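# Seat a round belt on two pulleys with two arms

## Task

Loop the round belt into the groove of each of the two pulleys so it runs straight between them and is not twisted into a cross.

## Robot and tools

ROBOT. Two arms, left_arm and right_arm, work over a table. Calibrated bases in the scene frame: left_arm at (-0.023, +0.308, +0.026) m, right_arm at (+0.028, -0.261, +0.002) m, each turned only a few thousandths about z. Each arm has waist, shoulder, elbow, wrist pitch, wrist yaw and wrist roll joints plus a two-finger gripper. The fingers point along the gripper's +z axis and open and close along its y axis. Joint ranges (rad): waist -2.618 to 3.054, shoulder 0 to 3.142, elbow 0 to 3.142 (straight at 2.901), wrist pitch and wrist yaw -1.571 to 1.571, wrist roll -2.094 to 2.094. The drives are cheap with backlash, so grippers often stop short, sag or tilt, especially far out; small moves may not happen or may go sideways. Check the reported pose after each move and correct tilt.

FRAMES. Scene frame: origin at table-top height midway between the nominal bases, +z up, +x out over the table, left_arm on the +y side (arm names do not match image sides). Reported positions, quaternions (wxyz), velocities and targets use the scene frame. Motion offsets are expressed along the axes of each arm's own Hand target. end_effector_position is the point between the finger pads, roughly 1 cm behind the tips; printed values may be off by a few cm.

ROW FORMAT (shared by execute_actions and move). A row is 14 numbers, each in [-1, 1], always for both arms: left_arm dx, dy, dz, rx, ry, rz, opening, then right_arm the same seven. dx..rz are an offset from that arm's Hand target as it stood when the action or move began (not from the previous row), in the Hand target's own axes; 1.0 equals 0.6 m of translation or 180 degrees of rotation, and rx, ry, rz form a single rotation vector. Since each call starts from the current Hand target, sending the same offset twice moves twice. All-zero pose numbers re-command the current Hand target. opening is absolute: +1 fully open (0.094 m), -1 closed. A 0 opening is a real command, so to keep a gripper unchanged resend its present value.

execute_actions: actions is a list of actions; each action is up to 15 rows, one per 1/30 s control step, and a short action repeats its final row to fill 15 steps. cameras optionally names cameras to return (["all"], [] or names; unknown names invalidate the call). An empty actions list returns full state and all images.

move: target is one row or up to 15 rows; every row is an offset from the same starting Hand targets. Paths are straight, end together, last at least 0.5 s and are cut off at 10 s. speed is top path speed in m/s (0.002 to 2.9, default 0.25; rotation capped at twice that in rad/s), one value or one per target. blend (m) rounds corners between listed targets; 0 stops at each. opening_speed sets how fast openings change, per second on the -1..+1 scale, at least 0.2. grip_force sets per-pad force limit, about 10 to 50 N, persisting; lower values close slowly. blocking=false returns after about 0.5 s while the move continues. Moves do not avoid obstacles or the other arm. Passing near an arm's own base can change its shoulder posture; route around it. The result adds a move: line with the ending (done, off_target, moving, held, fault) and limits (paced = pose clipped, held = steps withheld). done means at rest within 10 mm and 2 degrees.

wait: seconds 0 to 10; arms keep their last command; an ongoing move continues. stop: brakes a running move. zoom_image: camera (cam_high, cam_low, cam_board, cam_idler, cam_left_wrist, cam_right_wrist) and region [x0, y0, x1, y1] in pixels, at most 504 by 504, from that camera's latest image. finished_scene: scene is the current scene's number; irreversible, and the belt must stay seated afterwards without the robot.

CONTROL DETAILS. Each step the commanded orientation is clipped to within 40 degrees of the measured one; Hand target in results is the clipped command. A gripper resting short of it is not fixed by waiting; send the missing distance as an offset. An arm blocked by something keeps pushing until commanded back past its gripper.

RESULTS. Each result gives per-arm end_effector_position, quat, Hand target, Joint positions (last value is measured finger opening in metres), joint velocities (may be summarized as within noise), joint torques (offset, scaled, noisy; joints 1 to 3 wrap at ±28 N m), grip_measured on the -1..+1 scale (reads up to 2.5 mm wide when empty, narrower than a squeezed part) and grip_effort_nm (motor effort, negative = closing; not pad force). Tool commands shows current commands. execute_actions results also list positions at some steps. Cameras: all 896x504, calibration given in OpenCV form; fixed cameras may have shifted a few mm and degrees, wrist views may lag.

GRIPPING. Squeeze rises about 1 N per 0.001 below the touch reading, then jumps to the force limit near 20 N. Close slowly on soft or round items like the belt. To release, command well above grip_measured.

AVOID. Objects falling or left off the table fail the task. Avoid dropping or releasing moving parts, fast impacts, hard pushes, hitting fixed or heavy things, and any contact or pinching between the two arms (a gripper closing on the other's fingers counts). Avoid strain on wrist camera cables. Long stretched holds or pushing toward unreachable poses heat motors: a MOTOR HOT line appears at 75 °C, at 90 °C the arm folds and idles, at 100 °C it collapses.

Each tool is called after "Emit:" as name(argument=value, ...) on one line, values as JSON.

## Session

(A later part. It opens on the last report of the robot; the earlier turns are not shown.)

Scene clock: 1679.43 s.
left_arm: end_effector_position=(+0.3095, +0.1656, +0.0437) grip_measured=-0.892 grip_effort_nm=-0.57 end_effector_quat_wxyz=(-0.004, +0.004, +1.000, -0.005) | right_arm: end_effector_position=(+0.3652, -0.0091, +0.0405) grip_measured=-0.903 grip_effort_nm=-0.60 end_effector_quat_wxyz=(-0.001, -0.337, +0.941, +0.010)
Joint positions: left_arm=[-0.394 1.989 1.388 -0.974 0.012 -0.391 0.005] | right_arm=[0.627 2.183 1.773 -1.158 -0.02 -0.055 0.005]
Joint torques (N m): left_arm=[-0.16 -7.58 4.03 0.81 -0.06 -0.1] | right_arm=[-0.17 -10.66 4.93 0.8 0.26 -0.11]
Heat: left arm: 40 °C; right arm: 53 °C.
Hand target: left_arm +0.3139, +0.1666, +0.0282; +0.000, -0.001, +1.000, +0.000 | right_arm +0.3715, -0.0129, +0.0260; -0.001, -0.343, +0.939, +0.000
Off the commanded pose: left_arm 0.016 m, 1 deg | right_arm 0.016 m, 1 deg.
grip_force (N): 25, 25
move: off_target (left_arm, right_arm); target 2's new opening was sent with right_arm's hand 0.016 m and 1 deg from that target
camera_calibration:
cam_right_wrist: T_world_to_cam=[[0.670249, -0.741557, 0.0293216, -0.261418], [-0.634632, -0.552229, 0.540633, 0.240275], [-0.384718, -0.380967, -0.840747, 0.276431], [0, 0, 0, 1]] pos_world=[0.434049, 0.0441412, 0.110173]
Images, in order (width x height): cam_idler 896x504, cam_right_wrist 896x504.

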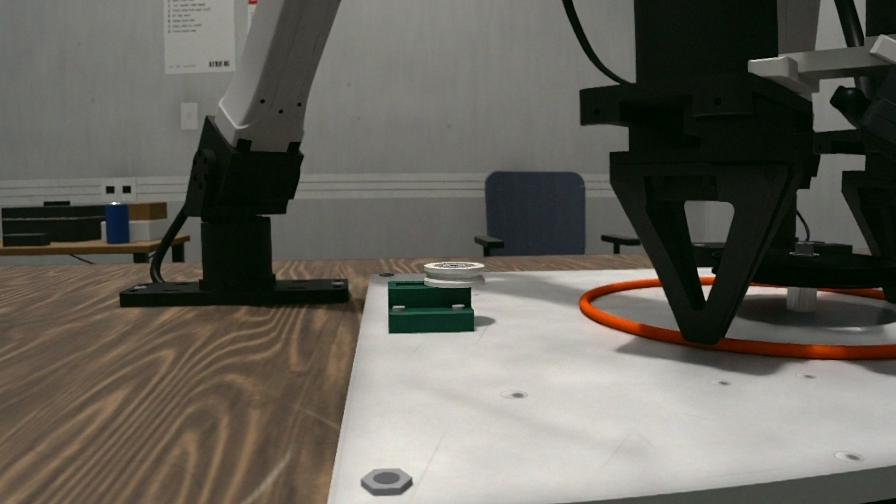

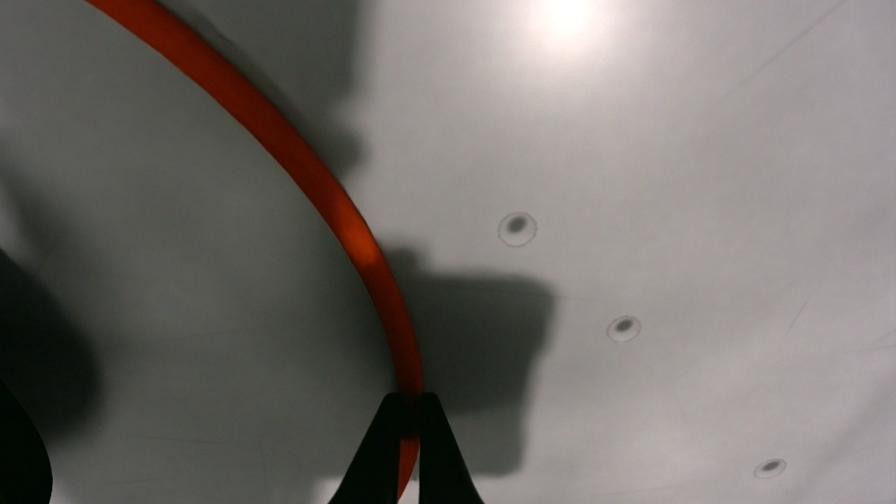

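Emit:
move(target=[[0,0,-0.0767,0,0,0,-0.95,0,0,-0.0683,0,0,0,-0.95]], speed=0.06, grip_force=40, cameras=["cam_right_wrist","cam_idler","cam_left_wrist","cam_low","cam_board"])

Emit:
zoom_image(camera="cam_low", region=[440, 190, 660, 290])

Scene clock: 1703.87 s.
left_arm: end_effector_position=(+0.3086, +0.1652, +0.0588) grip_measured=-0.905 grip_effort_nm=-0.85 end_effector_quat_wxyz=(-0.016, +0.009, +1.000, -0.003) | right_arm: end_effector_position=(+0.3670, -0.0079, +0.0607) grip_measured=-0.922 grip_effort_nm=-0.87 end_effector_quat_wxyz=(-0.002, -0.337, +0.941, +0.010)
Joint positions: left_arm=[-0.394 1.989 1.45 -1.059 0.017 -0.382 0.004] | right_arm=[0.627 2.183 1.854 -1.24 -0.02 -0.055 0.004]
Joint torques (N m): left_arm=[0.05 -12.77 8.01 0.09 -0.03 -0.13] | right_arm=[-0.12 -13.15 8.72 0.14 0.26 -0.11]
Heat: left arm: 40 °C; right arm: 52 °C.
Hand target: left_arm +0.3139, +0.1666, +0.0742; +0.000, -0.001, +1.000, +0.000 | right_arm +0.3716, -0.0129, +0.0670; -0.001, -0.343, +0.939, +0.000
Off the commanded pose: left_arm 0.016 m, 2 deg | right_arm 0.009 m, 1 deg.
grip_force (N): 40, 40
move: off_target (left_arm)
camera_calibration:
cam_left_wrist: T_world_to_cam=[[0.0397638, -0.997699, 0.0549196, 0.140507], [-0.837525, -0.00330338, 0.546388, 0.267675], [-0.54495, -0.0677231, -0.835729, 0.325742], [0, 0, 0, 1]] pos_world=[0.396111, 0.163128, 0.118261]
cam_right_wrist: T_world_to_cam=[[0.669953, -0.741829, 0.0292027, -0.262233], [-0.634047, -0.551267, 0.5423, 0.230825], [-0.386195, -0.381831, -0.839678, 0.294982], [0, 0, 0, 1]] pos_world=[0.435958, 0.0453478, 0.130172]
Images, in order (width x height): cam_low 896x504, cam_board 896x504, cam_idler 896x504, cam_left_wrist 896x504, cam_right_wrist 896x504.

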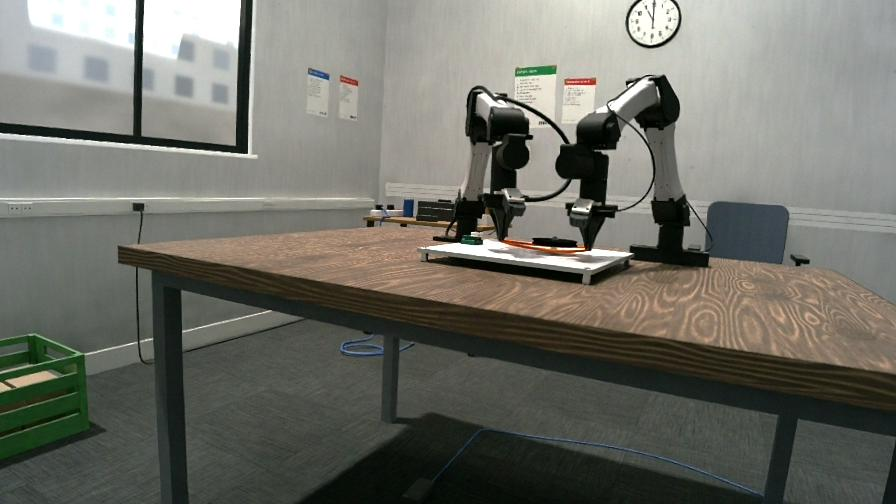

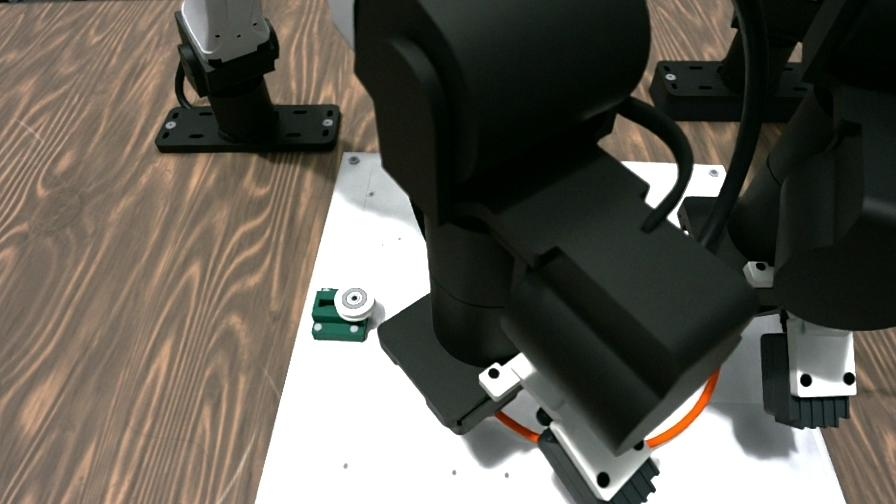

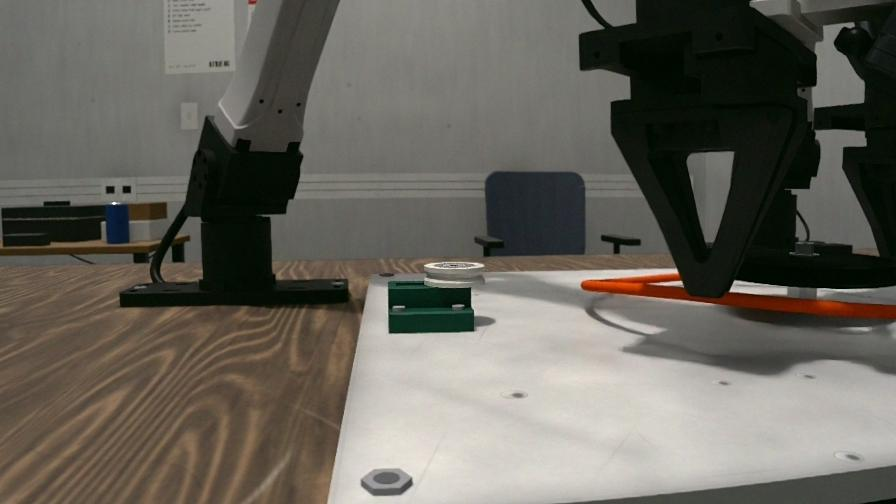

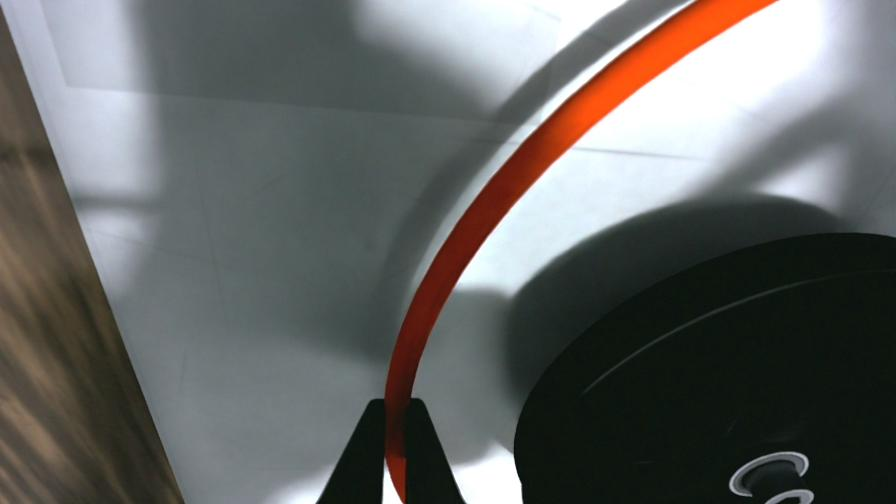

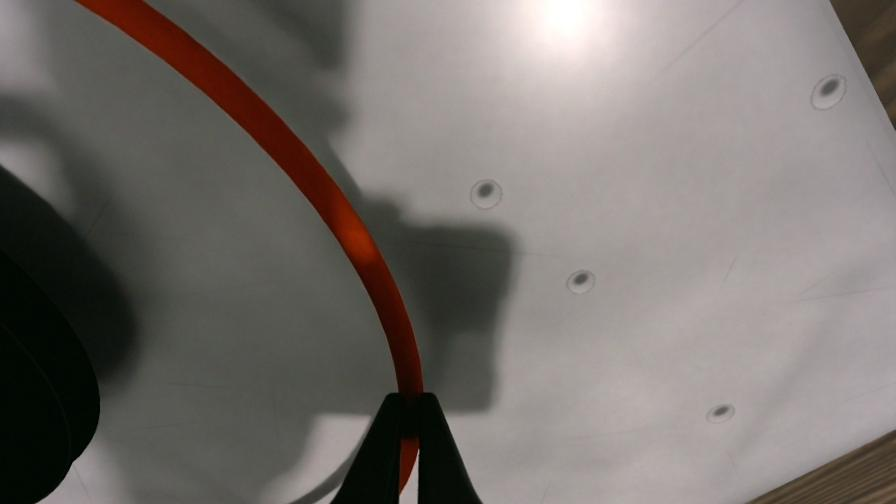

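Scaled by 2.291 from the camera's 896x504 image, which has a finer 1280x720 frame.

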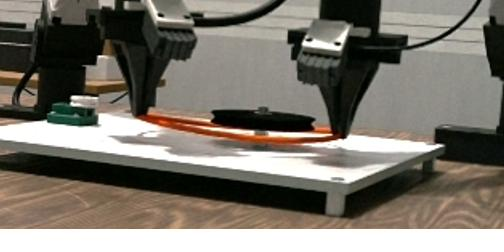

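Emit:
move(target=[[0,-0.0277,-0.01,0,0,0,-0.95,0.0781,-0.0542,0,0,0,0,-0.95]], speed=0.06, cameras=["cam_right_wrist","cam_idler","cam_left_wrist","cam_low","cam_high"])

Emit:
zoom_image(camera="cam_low", region=[440, 190, 660, 290])

Emit:
zoom_image(camera="cam_idler", region=[380, 200, 896, 400])

Scene clock: 1725.77 s.
left_arm: end_effector_position=(+0.3125, +0.1489, +0.0716) grip_measured=-0.905 grip_effort_nm=-0.85 end_effector_quat_wxyz=(-0.004, +0.011, +1.000, -0.008) | right_arm: end_effector_position=(+0.3500, -0.0616, +0.0573) grip_measured=-0.922 grip_effort_nm=-0.87 end_effector_quat_wxyz=(-0.025, -0.338, +0.941, +0.010)
Joint positions: left_arm=[-0.43 1.989 1.503 -1.086 0.017 -0.413 0.004] | right_arm=[0.535 2.05 1.633 -1.199 -0.029 -0.15 0.004]
Joint torques (N m): left_arm=[-0.43 -11.11 8.25 -0.02 -0.01 -0.25] | right_arm=[-0.34 -15.86 4.74 0.53 0.25 -0.1]
Heat: left arm: 44 °C; right arm: 54 °C.
Hand target: left_arm +0.3139, +0.1500, +0.0802; +0.000, -0.001, +1.000, +0.000 | right_arm +0.3567, -0.0680, +0.0670; -0.001, -0.343, +0.939, +0.000
Off the commanded pose: left_arm 0.009 m, 2 deg | right_arm 0.013 m, 3 deg.
grip_force (N): 40, 40
move: off_target (right_arm)
camera_calibration:
cam_left_wrist: T_world_to_cam=[[0.0327194, -0.997276, 0.0661028, 0.12478], [-0.850586, 0.00694442, 0.52579, 0.267955], [-0.524817, -0.0734297, -0.848042, 0.332869], [0, 0, 0, 1]] pos_world=[0.398531, 0.147022, 0.133151]
cam_right_wrist: T_world_to_cam=[[0.673055, -0.739504, 0.0114495, -0.290531], [-0.608388, -0.544786, 0.577124, 0.181706], [-0.420548, -0.395402, -0.816576, 0.274889], [0, 0, 0, 1]] pos_world=[0.421696, -0.0071665, 0.122927]
Images, in order (width x height): cam_high 896x504, cam_low 896x504, cam_idler 896x504, cam_left_wrist 896x504, cam_right_wrist 896x504.

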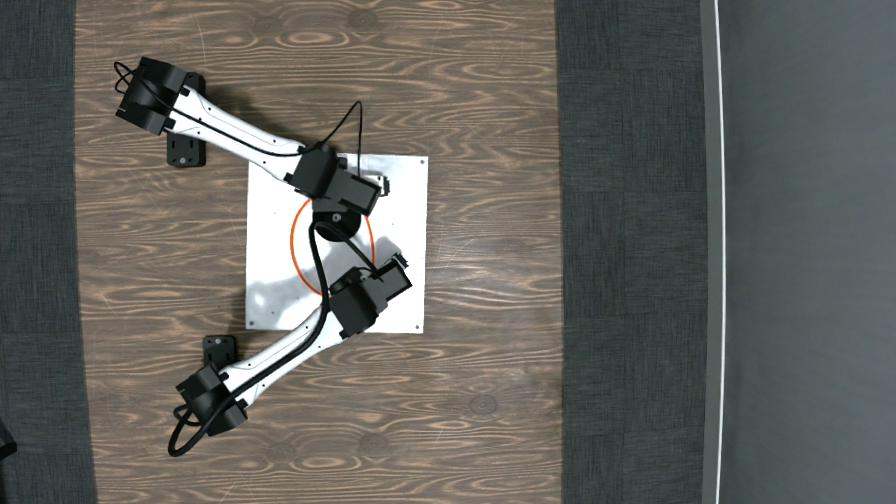

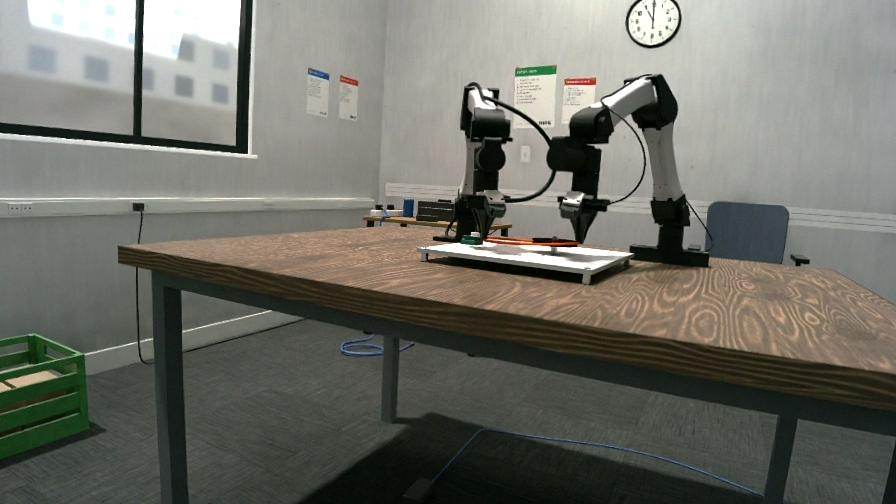

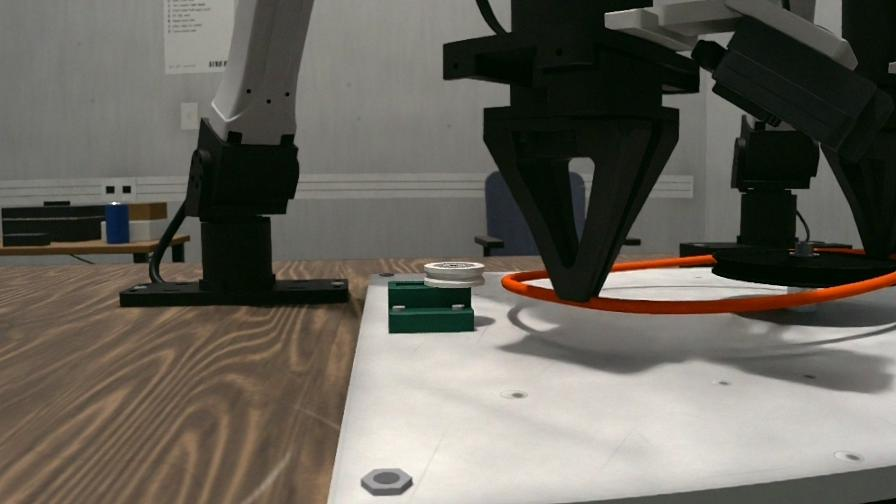

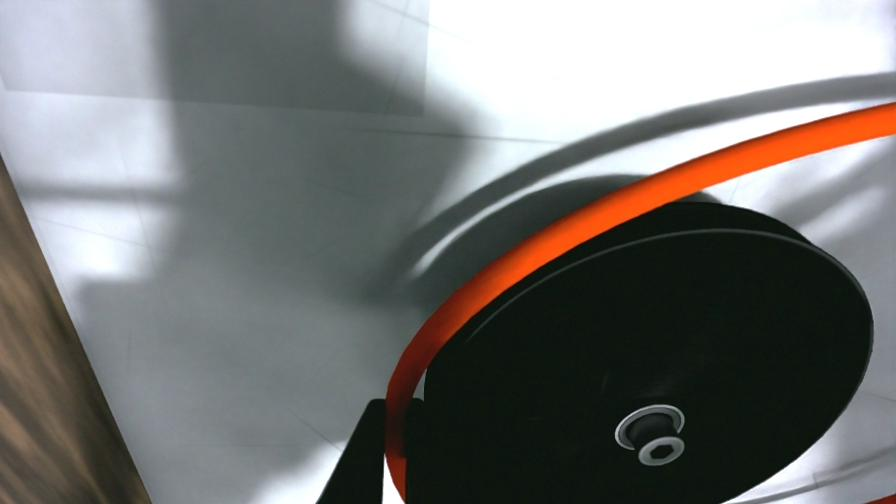

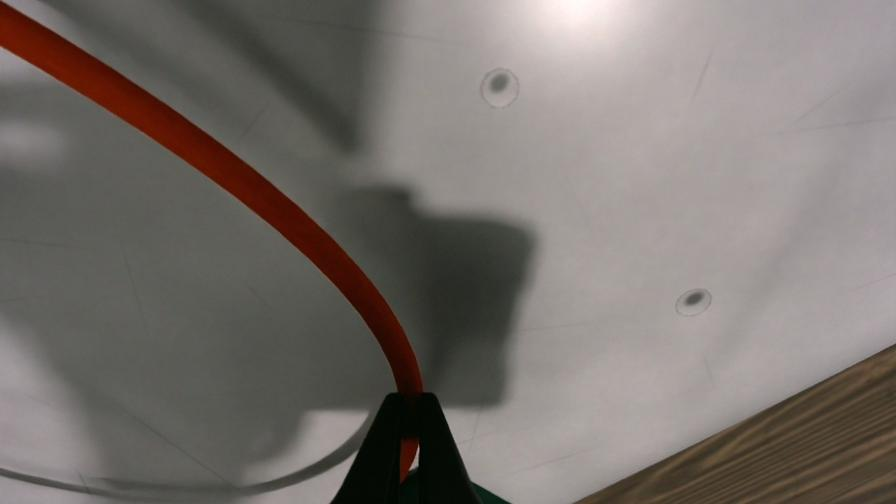

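Scaled by 2.291 from the camera's 896x504 image, which has a finer 1280x720 frame.

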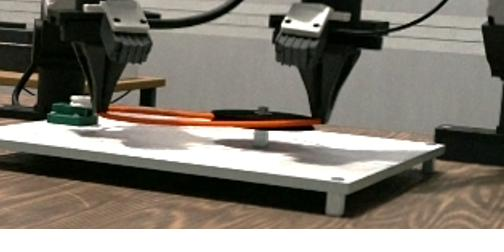

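Region (380, 200, 896, 400) is 516x200 pixels. A region can be at most 504 by 504 pixels.

Emit:
move(target=[[0,0.02,0,0,0,0,-0.95,0,0,0,0,0,0,-0.95],[0,0.02,0.04,0,0,0,-0.95,0,0,0,0,0,0,-0.95]], speed=0.06, cameras=["cam_left_wrist","cam_low","cam_idler"])

Emit:
zoom_image(camera="cam_low", region=[440, 190, 660, 290])

Emit:
zoom_image(camera="cam_idler", region=[400, 200, 896, 400])

Scene clock: 1740.60 s.
left_arm: end_effector_position=(+0.3131, +0.1552, +0.0605) grip_measured=-0.905 grip_effort_nm=-0.85 end_effector_quat_wxyz=(-0.002, +0.003, +1.000, -0.008) | right_arm: end_effector_position=(+0.3516, -0.0606, +0.0572) grip_measured=-0.922 grip_effort_nm=-0.87 end_effector_quat_wxyz=(-0.021, -0.343, +0.939, +0.011)
Joint positions: left_arm=[-0.414 1.989 1.458 -1.036 0.017 -0.413 0.004] | right_arm=[0.535 2.05 1.633 -1.191 -0.029 -0.159 0.004]
Joint torques (N m): left_arm=[0.38 -10.37 4.78 0.5 -0.03 0.08] | right_arm=[-0.32 -15.88 4.71 0.47 0.25 -0.09]
Heat: left arm: 45 °C; right arm: 58 °C.
Hand target: left_arm +0.3140, +0.1621, +0.0562; +0.000, -0.001, +1.000, +0.000 | right_arm +0.3567, -0.0680, +0.0670; -0.001, -0.343, +0.939, +0.000
Off the commanded pose: left_arm 0.008 m, 1 deg | right_arm 0.013 m, 3 deg.
grip_force (N): 40, 40
move: off_target (right_arm)
camera_calibration:
cam_left_wrist: T_world_to_cam=[[0.0484677, -0.996518, 0.0678394, 0.126539], [-0.852346, -0.00585541, 0.522945, 0.27689], [-0.520727, -0.0831686, -0.849662, 0.324637], [0, 0, 0, 1]] pos_world=[0.39892, 0.15472, 0.122449]
Images, in order (width x height): cam_low 896x504, cam_idler 896x504, cam_left_wrist 896x504.

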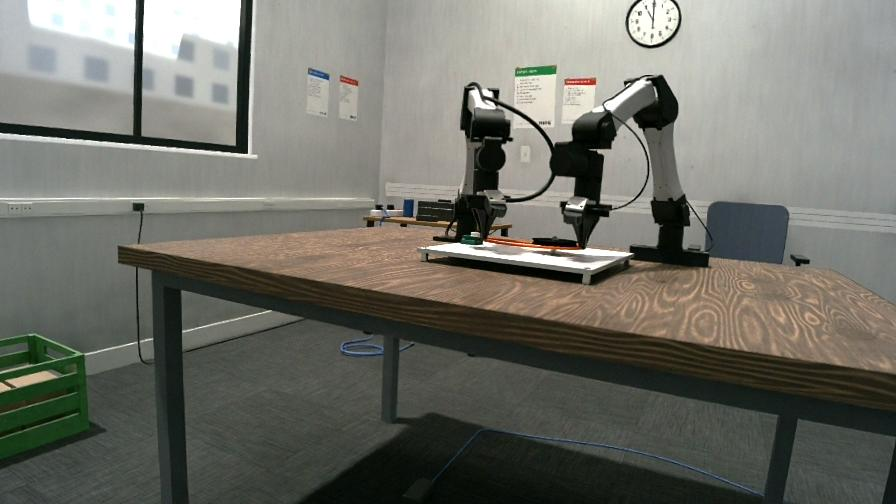

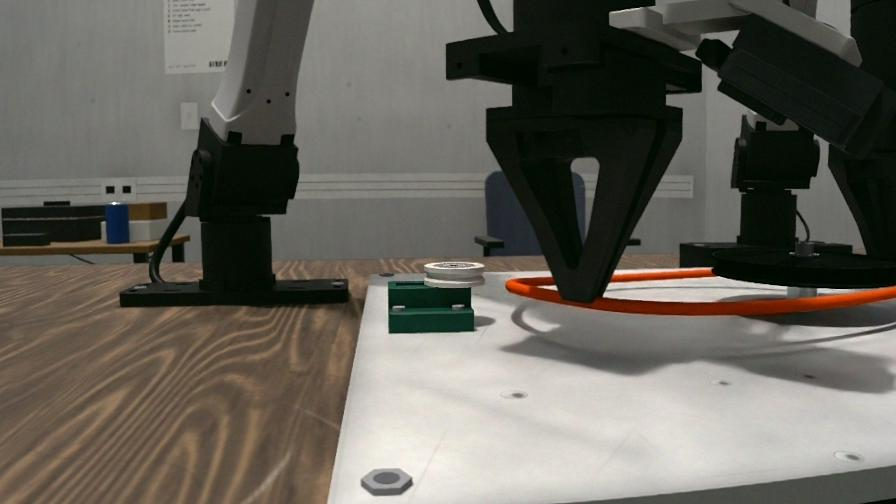

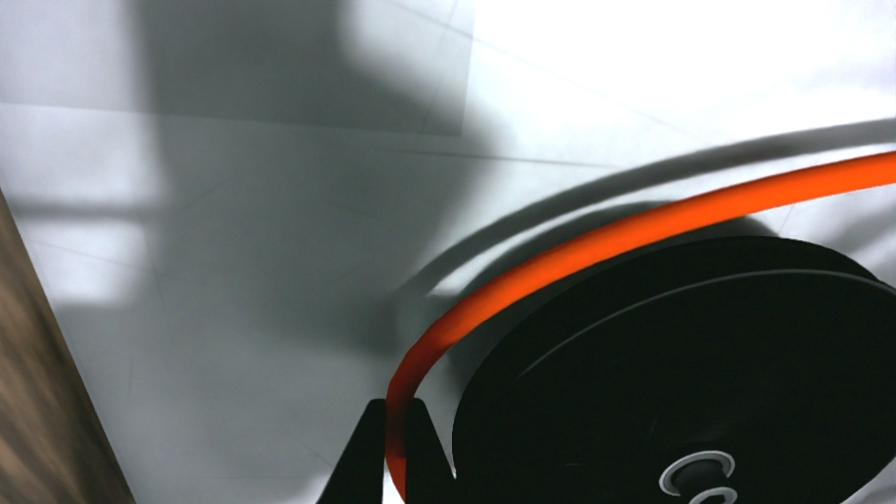

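Scaled by 2.291 from the camera's 896x504 image, which has a finer 1280x720 frame.

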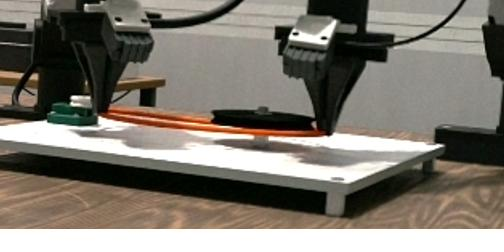

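Scaled by 1.016 from the camera's 896x504 image, which has a finer 1280x720 frame.

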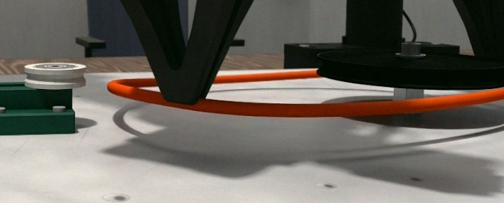

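Emit:
move(target=[[0,0,0,0,0,0,-0.95,0.021,-0.0172,-0.0317,0,0,0,-0.95],[0,0,0,0,0,0,-0.95,0.042,-0.0343,-0.0317,0,0,0,-0.95]], speed=0.06, cameras=["cam_left_wrist","cam_right_wrist","cam_low","cam_idler","cam_high"])

Emit:
zoom_image(camera="cam_low", region=[440, 190, 660, 290])

Scene clock: 1754.43 s.
left_arm: end_effector_position=(+0.3211, +0.1507, +0.0607) grip_measured=-0.905 grip_effort_nm=-0.85 end_effector_quat_wxyz=(+0.014, +0.004, +1.000, -0.018) | right_arm: end_effector_position=(+0.3541, -0.0781, +0.0776) grip_measured=-0.922 grip_effort_nm=-0.87 end_effector_quat_wxyz=(+0.005, -0.354, +0.935, +0.020)
Joint positions: left_arm=[-0.414 1.989 1.458 -1 0.021 -0.413 0.004] | right_arm=[0.487 1.96 1.585 -1.181 -0.038 -0.23 0.004]
Joint torques (N m): left_arm=[0.59 -10.63 4.96 0.27 -0.07 0.06] | right_arm=[-1.84 -15.04 4.62 0.2 0.32 -0.06]
Heat: left arm: 46 °C; right arm: 61 °C.
Hand target: left_arm +0.3140, +0.1621, +0.0562; +0.000, -0.001, +1.000, +0.000 | right_arm +0.3507, -0.1000, +0.0861; -0.001, -0.343, +0.939, +0.000
Off the commanded pose: left_arm 0.014 m, 3 deg | right_arm 0.024 m, 3 deg.
grip_force (N): 40, 40
move: off_target (left_arm, right_arm)
camera_calibration:
cam_left_wrist: T_world_to_cam=[[0.0458953, -0.995021, 0.0884721, 0.121079], [-0.868509, 0.00401127, 0.495657, 0.288966], [-0.493543, -0.0995871, -0.864001, 0.323231], [0, 0, 0, 1]] pos_world=[0.404941, 0.151507, 0.125331]
cam_right_wrist: T_world_to_cam=[[0.69565, -0.718199, 0.0161433, -0.312427], [-0.617794, -0.586627, 0.52364, 0.167729], [-0.366608, -0.374243, -0.851787, 0.272094], [0, 0, 0, 1]] pos_world=[0.420714, -0.0241606, 0.14898]
Images, in order (width x height): cam_high 896x504, cam_low 896x504, cam_idler 896x504, cam_left_wrist 896x504, cam_right_wrist 896x504.

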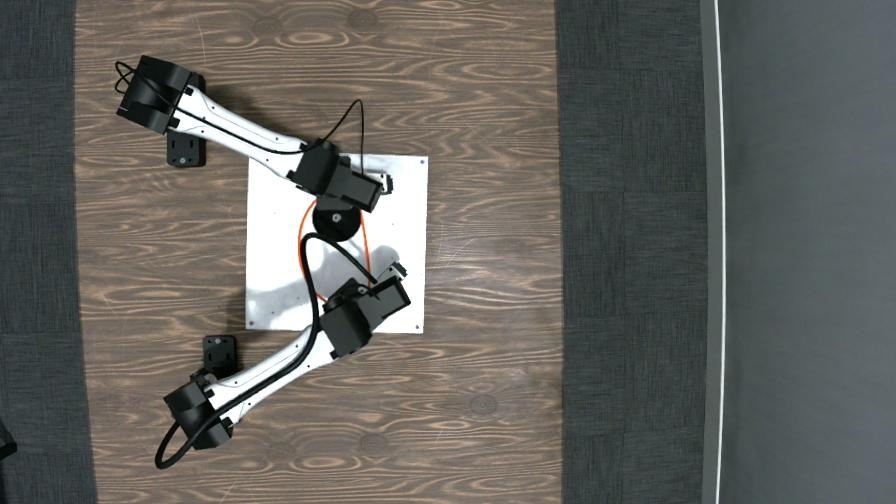

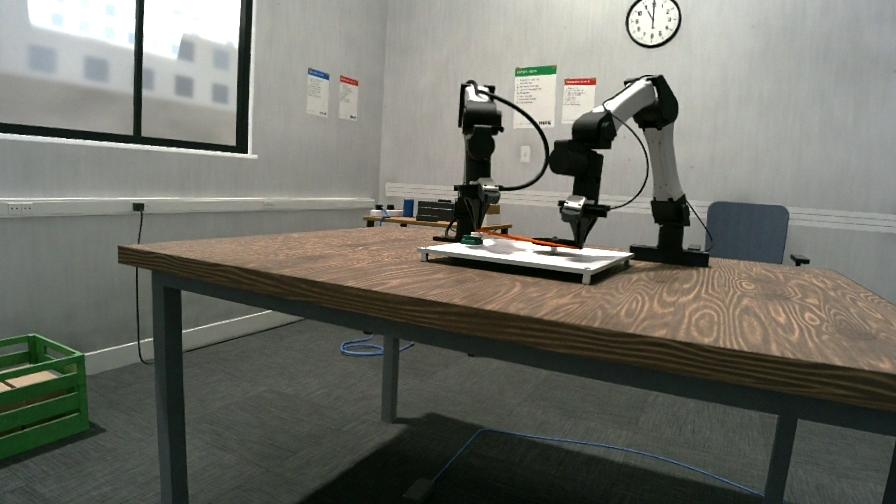

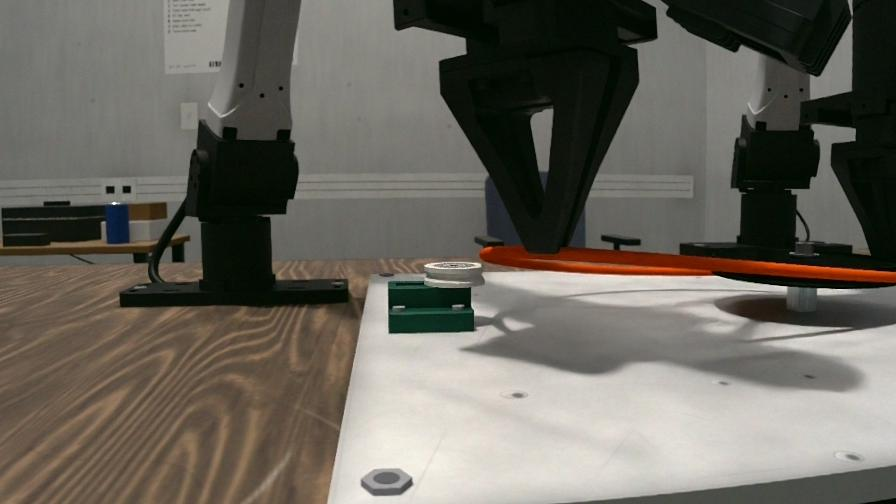

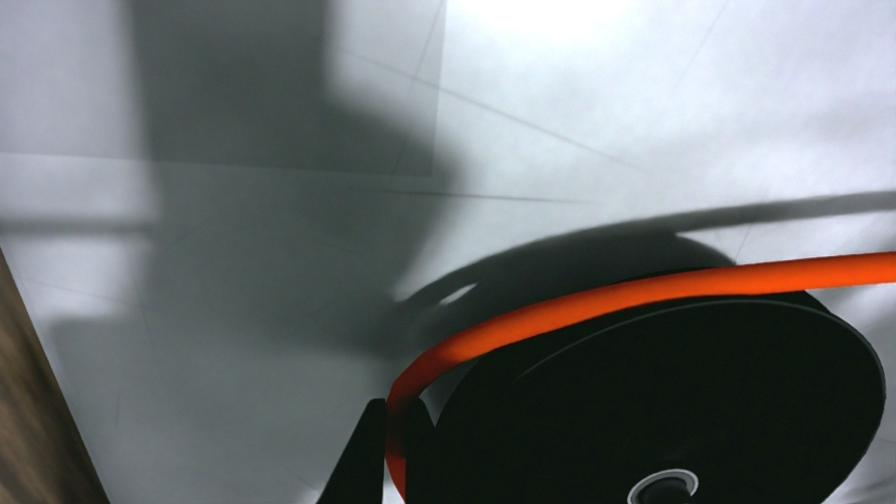

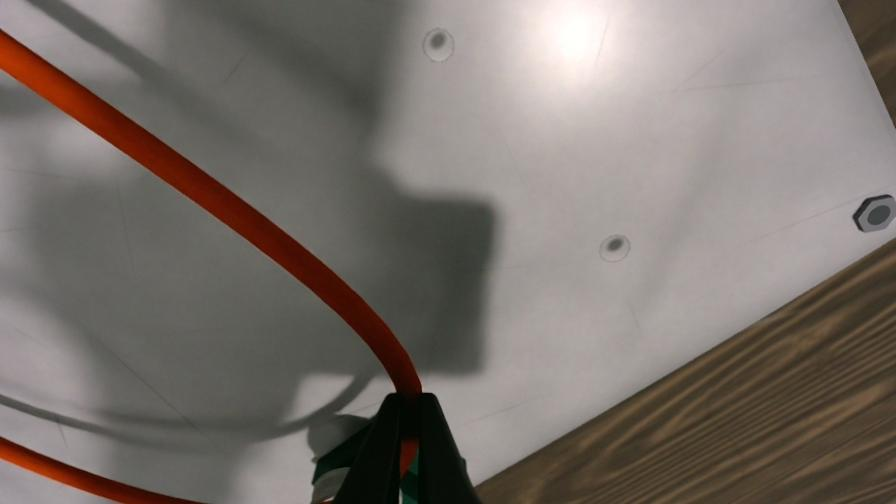

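Scaled by 2.291 from the camera's 896x504 image, which has a finer 1280x720 frame.

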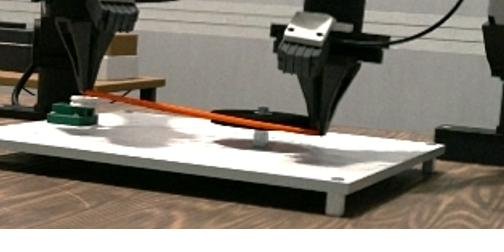

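Emit:
move(target=[[0,0,0,0,0,0,-0.84,0,0,0,0,0,0,-0.95],[0,0.0063,-0.002,0.139,0,0,-0.84,0,0,0,0,0,0,-0.95]], speed=0.05, cameras=["cam_left_wrist","cam_right_wrist","cam_low","cam_idler"])

Emit:
zoom_image(camera="cam_low", region=[440, 190, 660, 290])

Emit:
zoom_image(camera="cam_left_wrist", region=[300, 200, 800, 504])

Scene clock: 1817.47 s.
left_arm: end_effector_position=(+0.3217, +0.1521, +0.0548) grip_measured=-0.841 grip_effort_nm=0.02 end_effector_quat_wxyz=(+0.003, +0.006, +0.972, -0.234) | right_arm: end_effector_position=(+0.3523, -0.0795, +0.0776) grip_measured=-0.922 grip_effort_nm=-0.87 end_effector_quat_wxyz=(+0.001, -0.353, +0.935, +0.019)
Joint positions: left_arm=[-0.215 1.936 1.276 -0.796 0.459 -0.235 0.007] | right_arm=[0.486 1.96 1.585 -1.19 -0.038 -0.23 0.004]
Joint torques (N m): left_arm=[1.2 -12.97 4.01 0.31 0.09 0.2] | right_arm=[-1.74 -15.04 4.6 0.18 0.32 -0.07]
Heat: left arm: 49 °C; right arm: 64 °C.
Hand target: left_arm +0.3139, +0.1658, +0.0573; +0.000, -0.001, +0.976, -0.217 | right_arm +0.3507, -0.1000, +0.0861; -0.001, -0.343, +0.939, +0.000
Off the commanded pose: left_arm 0.016 m, 2 deg | right_arm 0.022 m, 3 deg.
grip_force (N): 40, 40
move: off_target (left_arm, right_arm)
camera_calibration:
cam_left_wrist: T_world_to_cam=[[0.0417692, -0.865404, 0.499331, 0.0820829], [-0.856177, 0.226598, 0.464343, 0.256364], [-0.514992, -0.446911, -0.731474, 0.371007], [0, 0, 0, 1]] pos_world=[0.40713, 0.17875, 0.111354]
cam_right_wrist: T_world_to_cam=[[0.694931, -0.718946, 0.0136975, -0.311813], [-0.614224, -0.583588, 0.531182, 0.16409], [-0.373897, -0.377548, -0.847147, 0.272755], [0, 0, 0, 1]] pos_world=[0.419459, -0.025437, 0.148173]
Images, in order (width x height): cam_low 896x504, cam_idler 896x504, cam_left_wrist 896x504, cam_right_wrist 896x504.

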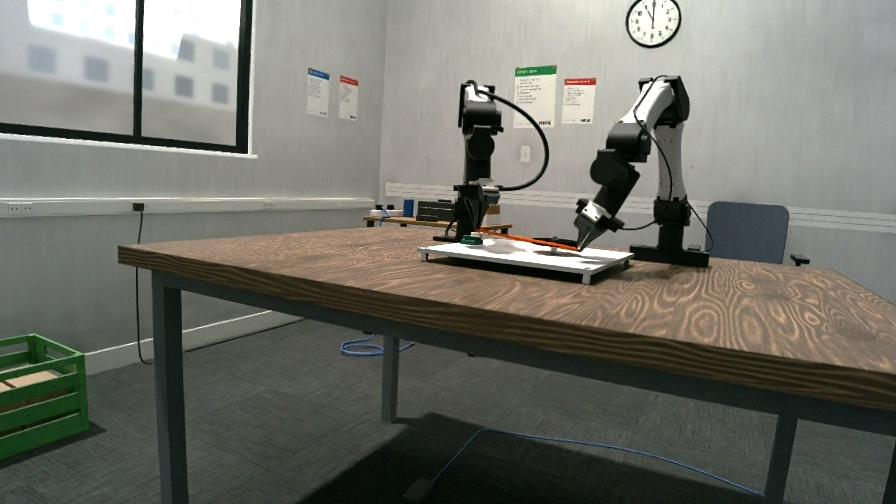

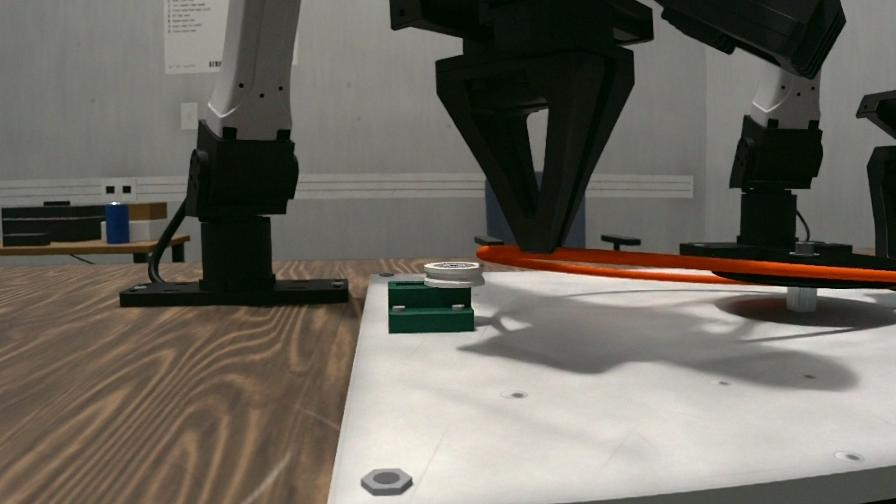

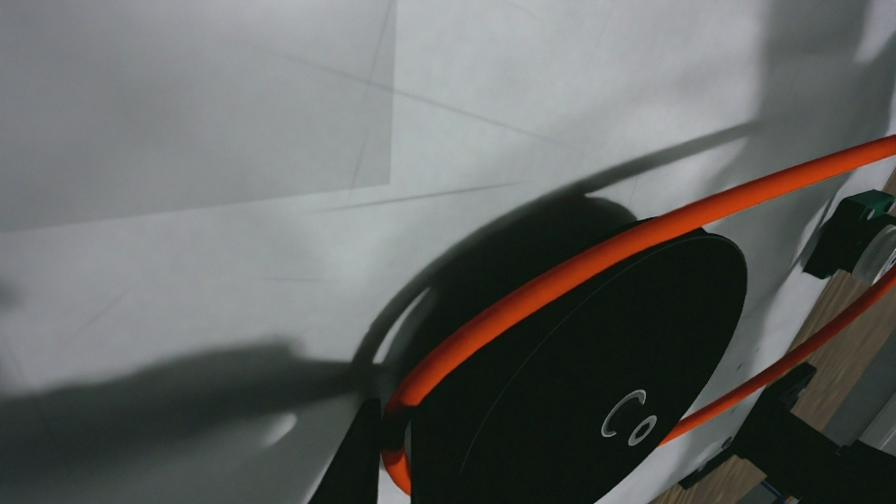

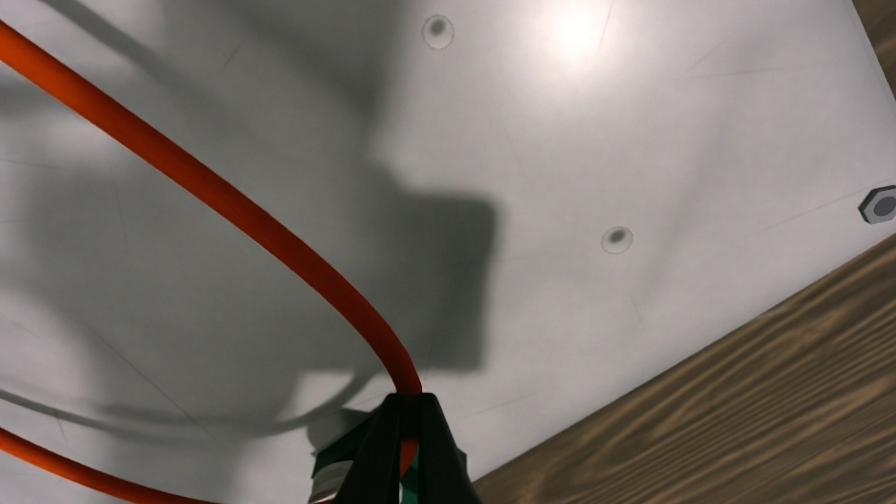

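Scaled by 2.291 from the camera's 896x504 image, which has a finer 1280x720 frame.

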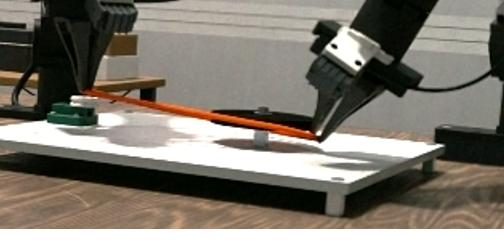

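Scaled by 1.008 from the camera's 896x504 image, which has a finer 1280x720 frame.

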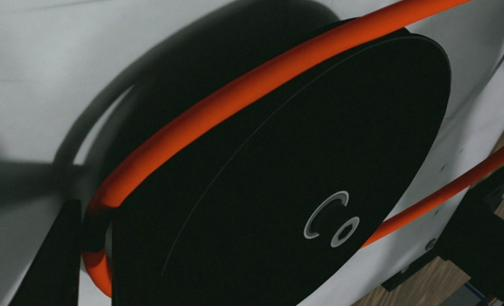

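Emit:
move(target=[[0,-0.0008,-0.0137,0.139,0,0,-0.84,0,0,0,0,0,0,-0.95]], speed=0.08, cameras=["cam_left_wrist","cam_low"])

Emit:
zoom_image(camera="cam_low", region=[500, 200, 640, 280])

Emit:
zoom_image(camera="cam_left_wrist", region=[300, 200, 800, 504])

Scene clock: 1836.43 s.
left_arm: end_effector_position=(+0.3179, +0.1706, +0.0724) grip_measured=-0.841 grip_effort_nm=0.02 end_effector_quat_wxyz=(+0.009, -0.005, +0.912, -0.410) | right_arm: end_effector_position=(+0.3545, -0.0874, +0.0768) grip_measured=-0.922 grip_effort_nm=-0.87 end_effector_quat_wxyz=(-0.002, -0.339, +0.941, +0.018)
Joint positions: left_arm=[-0.017 1.936 1.18 -0.759 0.844 -0.058 0.007] | right_arm=[0.465 1.96 1.582 -1.193 -0.037 -0.221 0.004]
Joint torques (N m): left_arm=[0.12 -7.17 4.49 0.51 0.84 0.33] | right_arm=[-0.27 -14.97 4.93 0.17 0.31 -0.08]
Heat: left arm: 54 °C; right arm: 64 °C.
Hand target: left_arm +0.3139, +0.1688, +0.0650; +0.000, -0.001, +0.906, -0.423 | right_arm +0.3507, -0.1000, +0.0861; -0.001, -0.343, +0.939, +0.000
Off the commanded pose: left_arm 0.009 m, 2 deg | right_arm 0.016 m, 2 deg.
grip_force (N): 40, 40
move: off_target (right_arm)
camera_calibration:
cam_left_wrist: T_world_to_cam=[[0.0556892, -0.622658, 0.78051, 0.0232246], [-0.864373, 0.361214, 0.349835, 0.228621], [-0.499759, -0.694133, -0.518093, 0.412015], [0, 0, 0, 1]] pos_world=[0.402228, 0.217873, 0.115355]
Images, in order (width x height): cam_low 896x504, cam_left_wrist 896x504.

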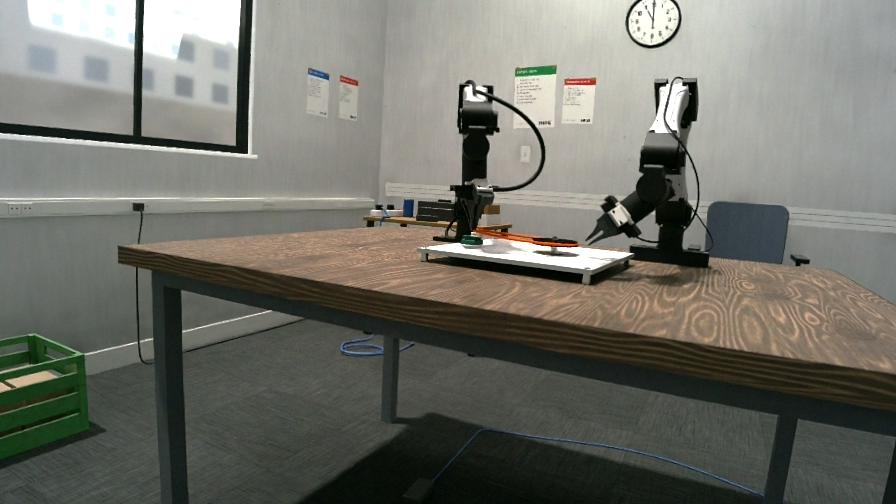

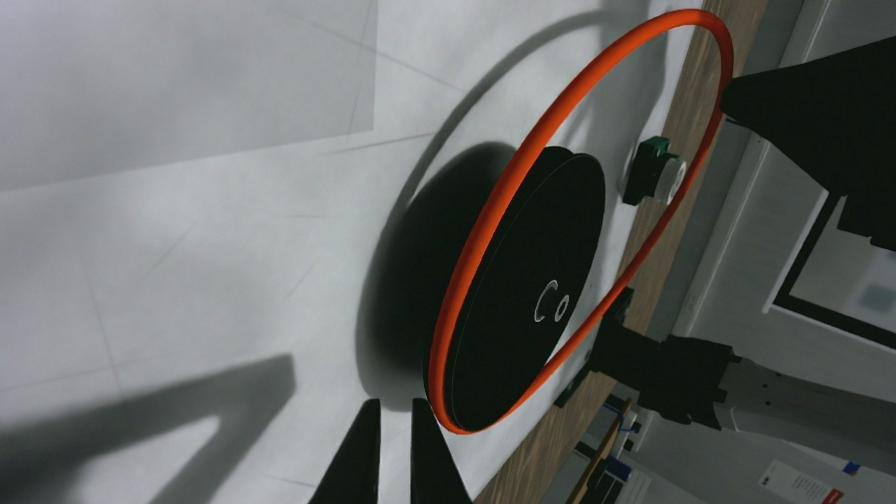

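Scaled by 3.600 from the camera's 896x504 image, which has a finer 1280x720 frame.

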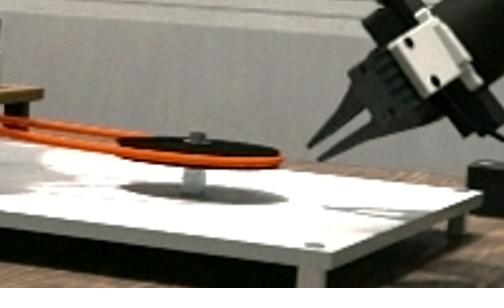

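Scaled by 1.008 from the camera's 896x504 image, which has a finer 1280x720 frame.

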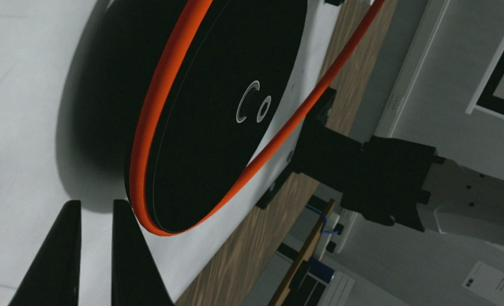

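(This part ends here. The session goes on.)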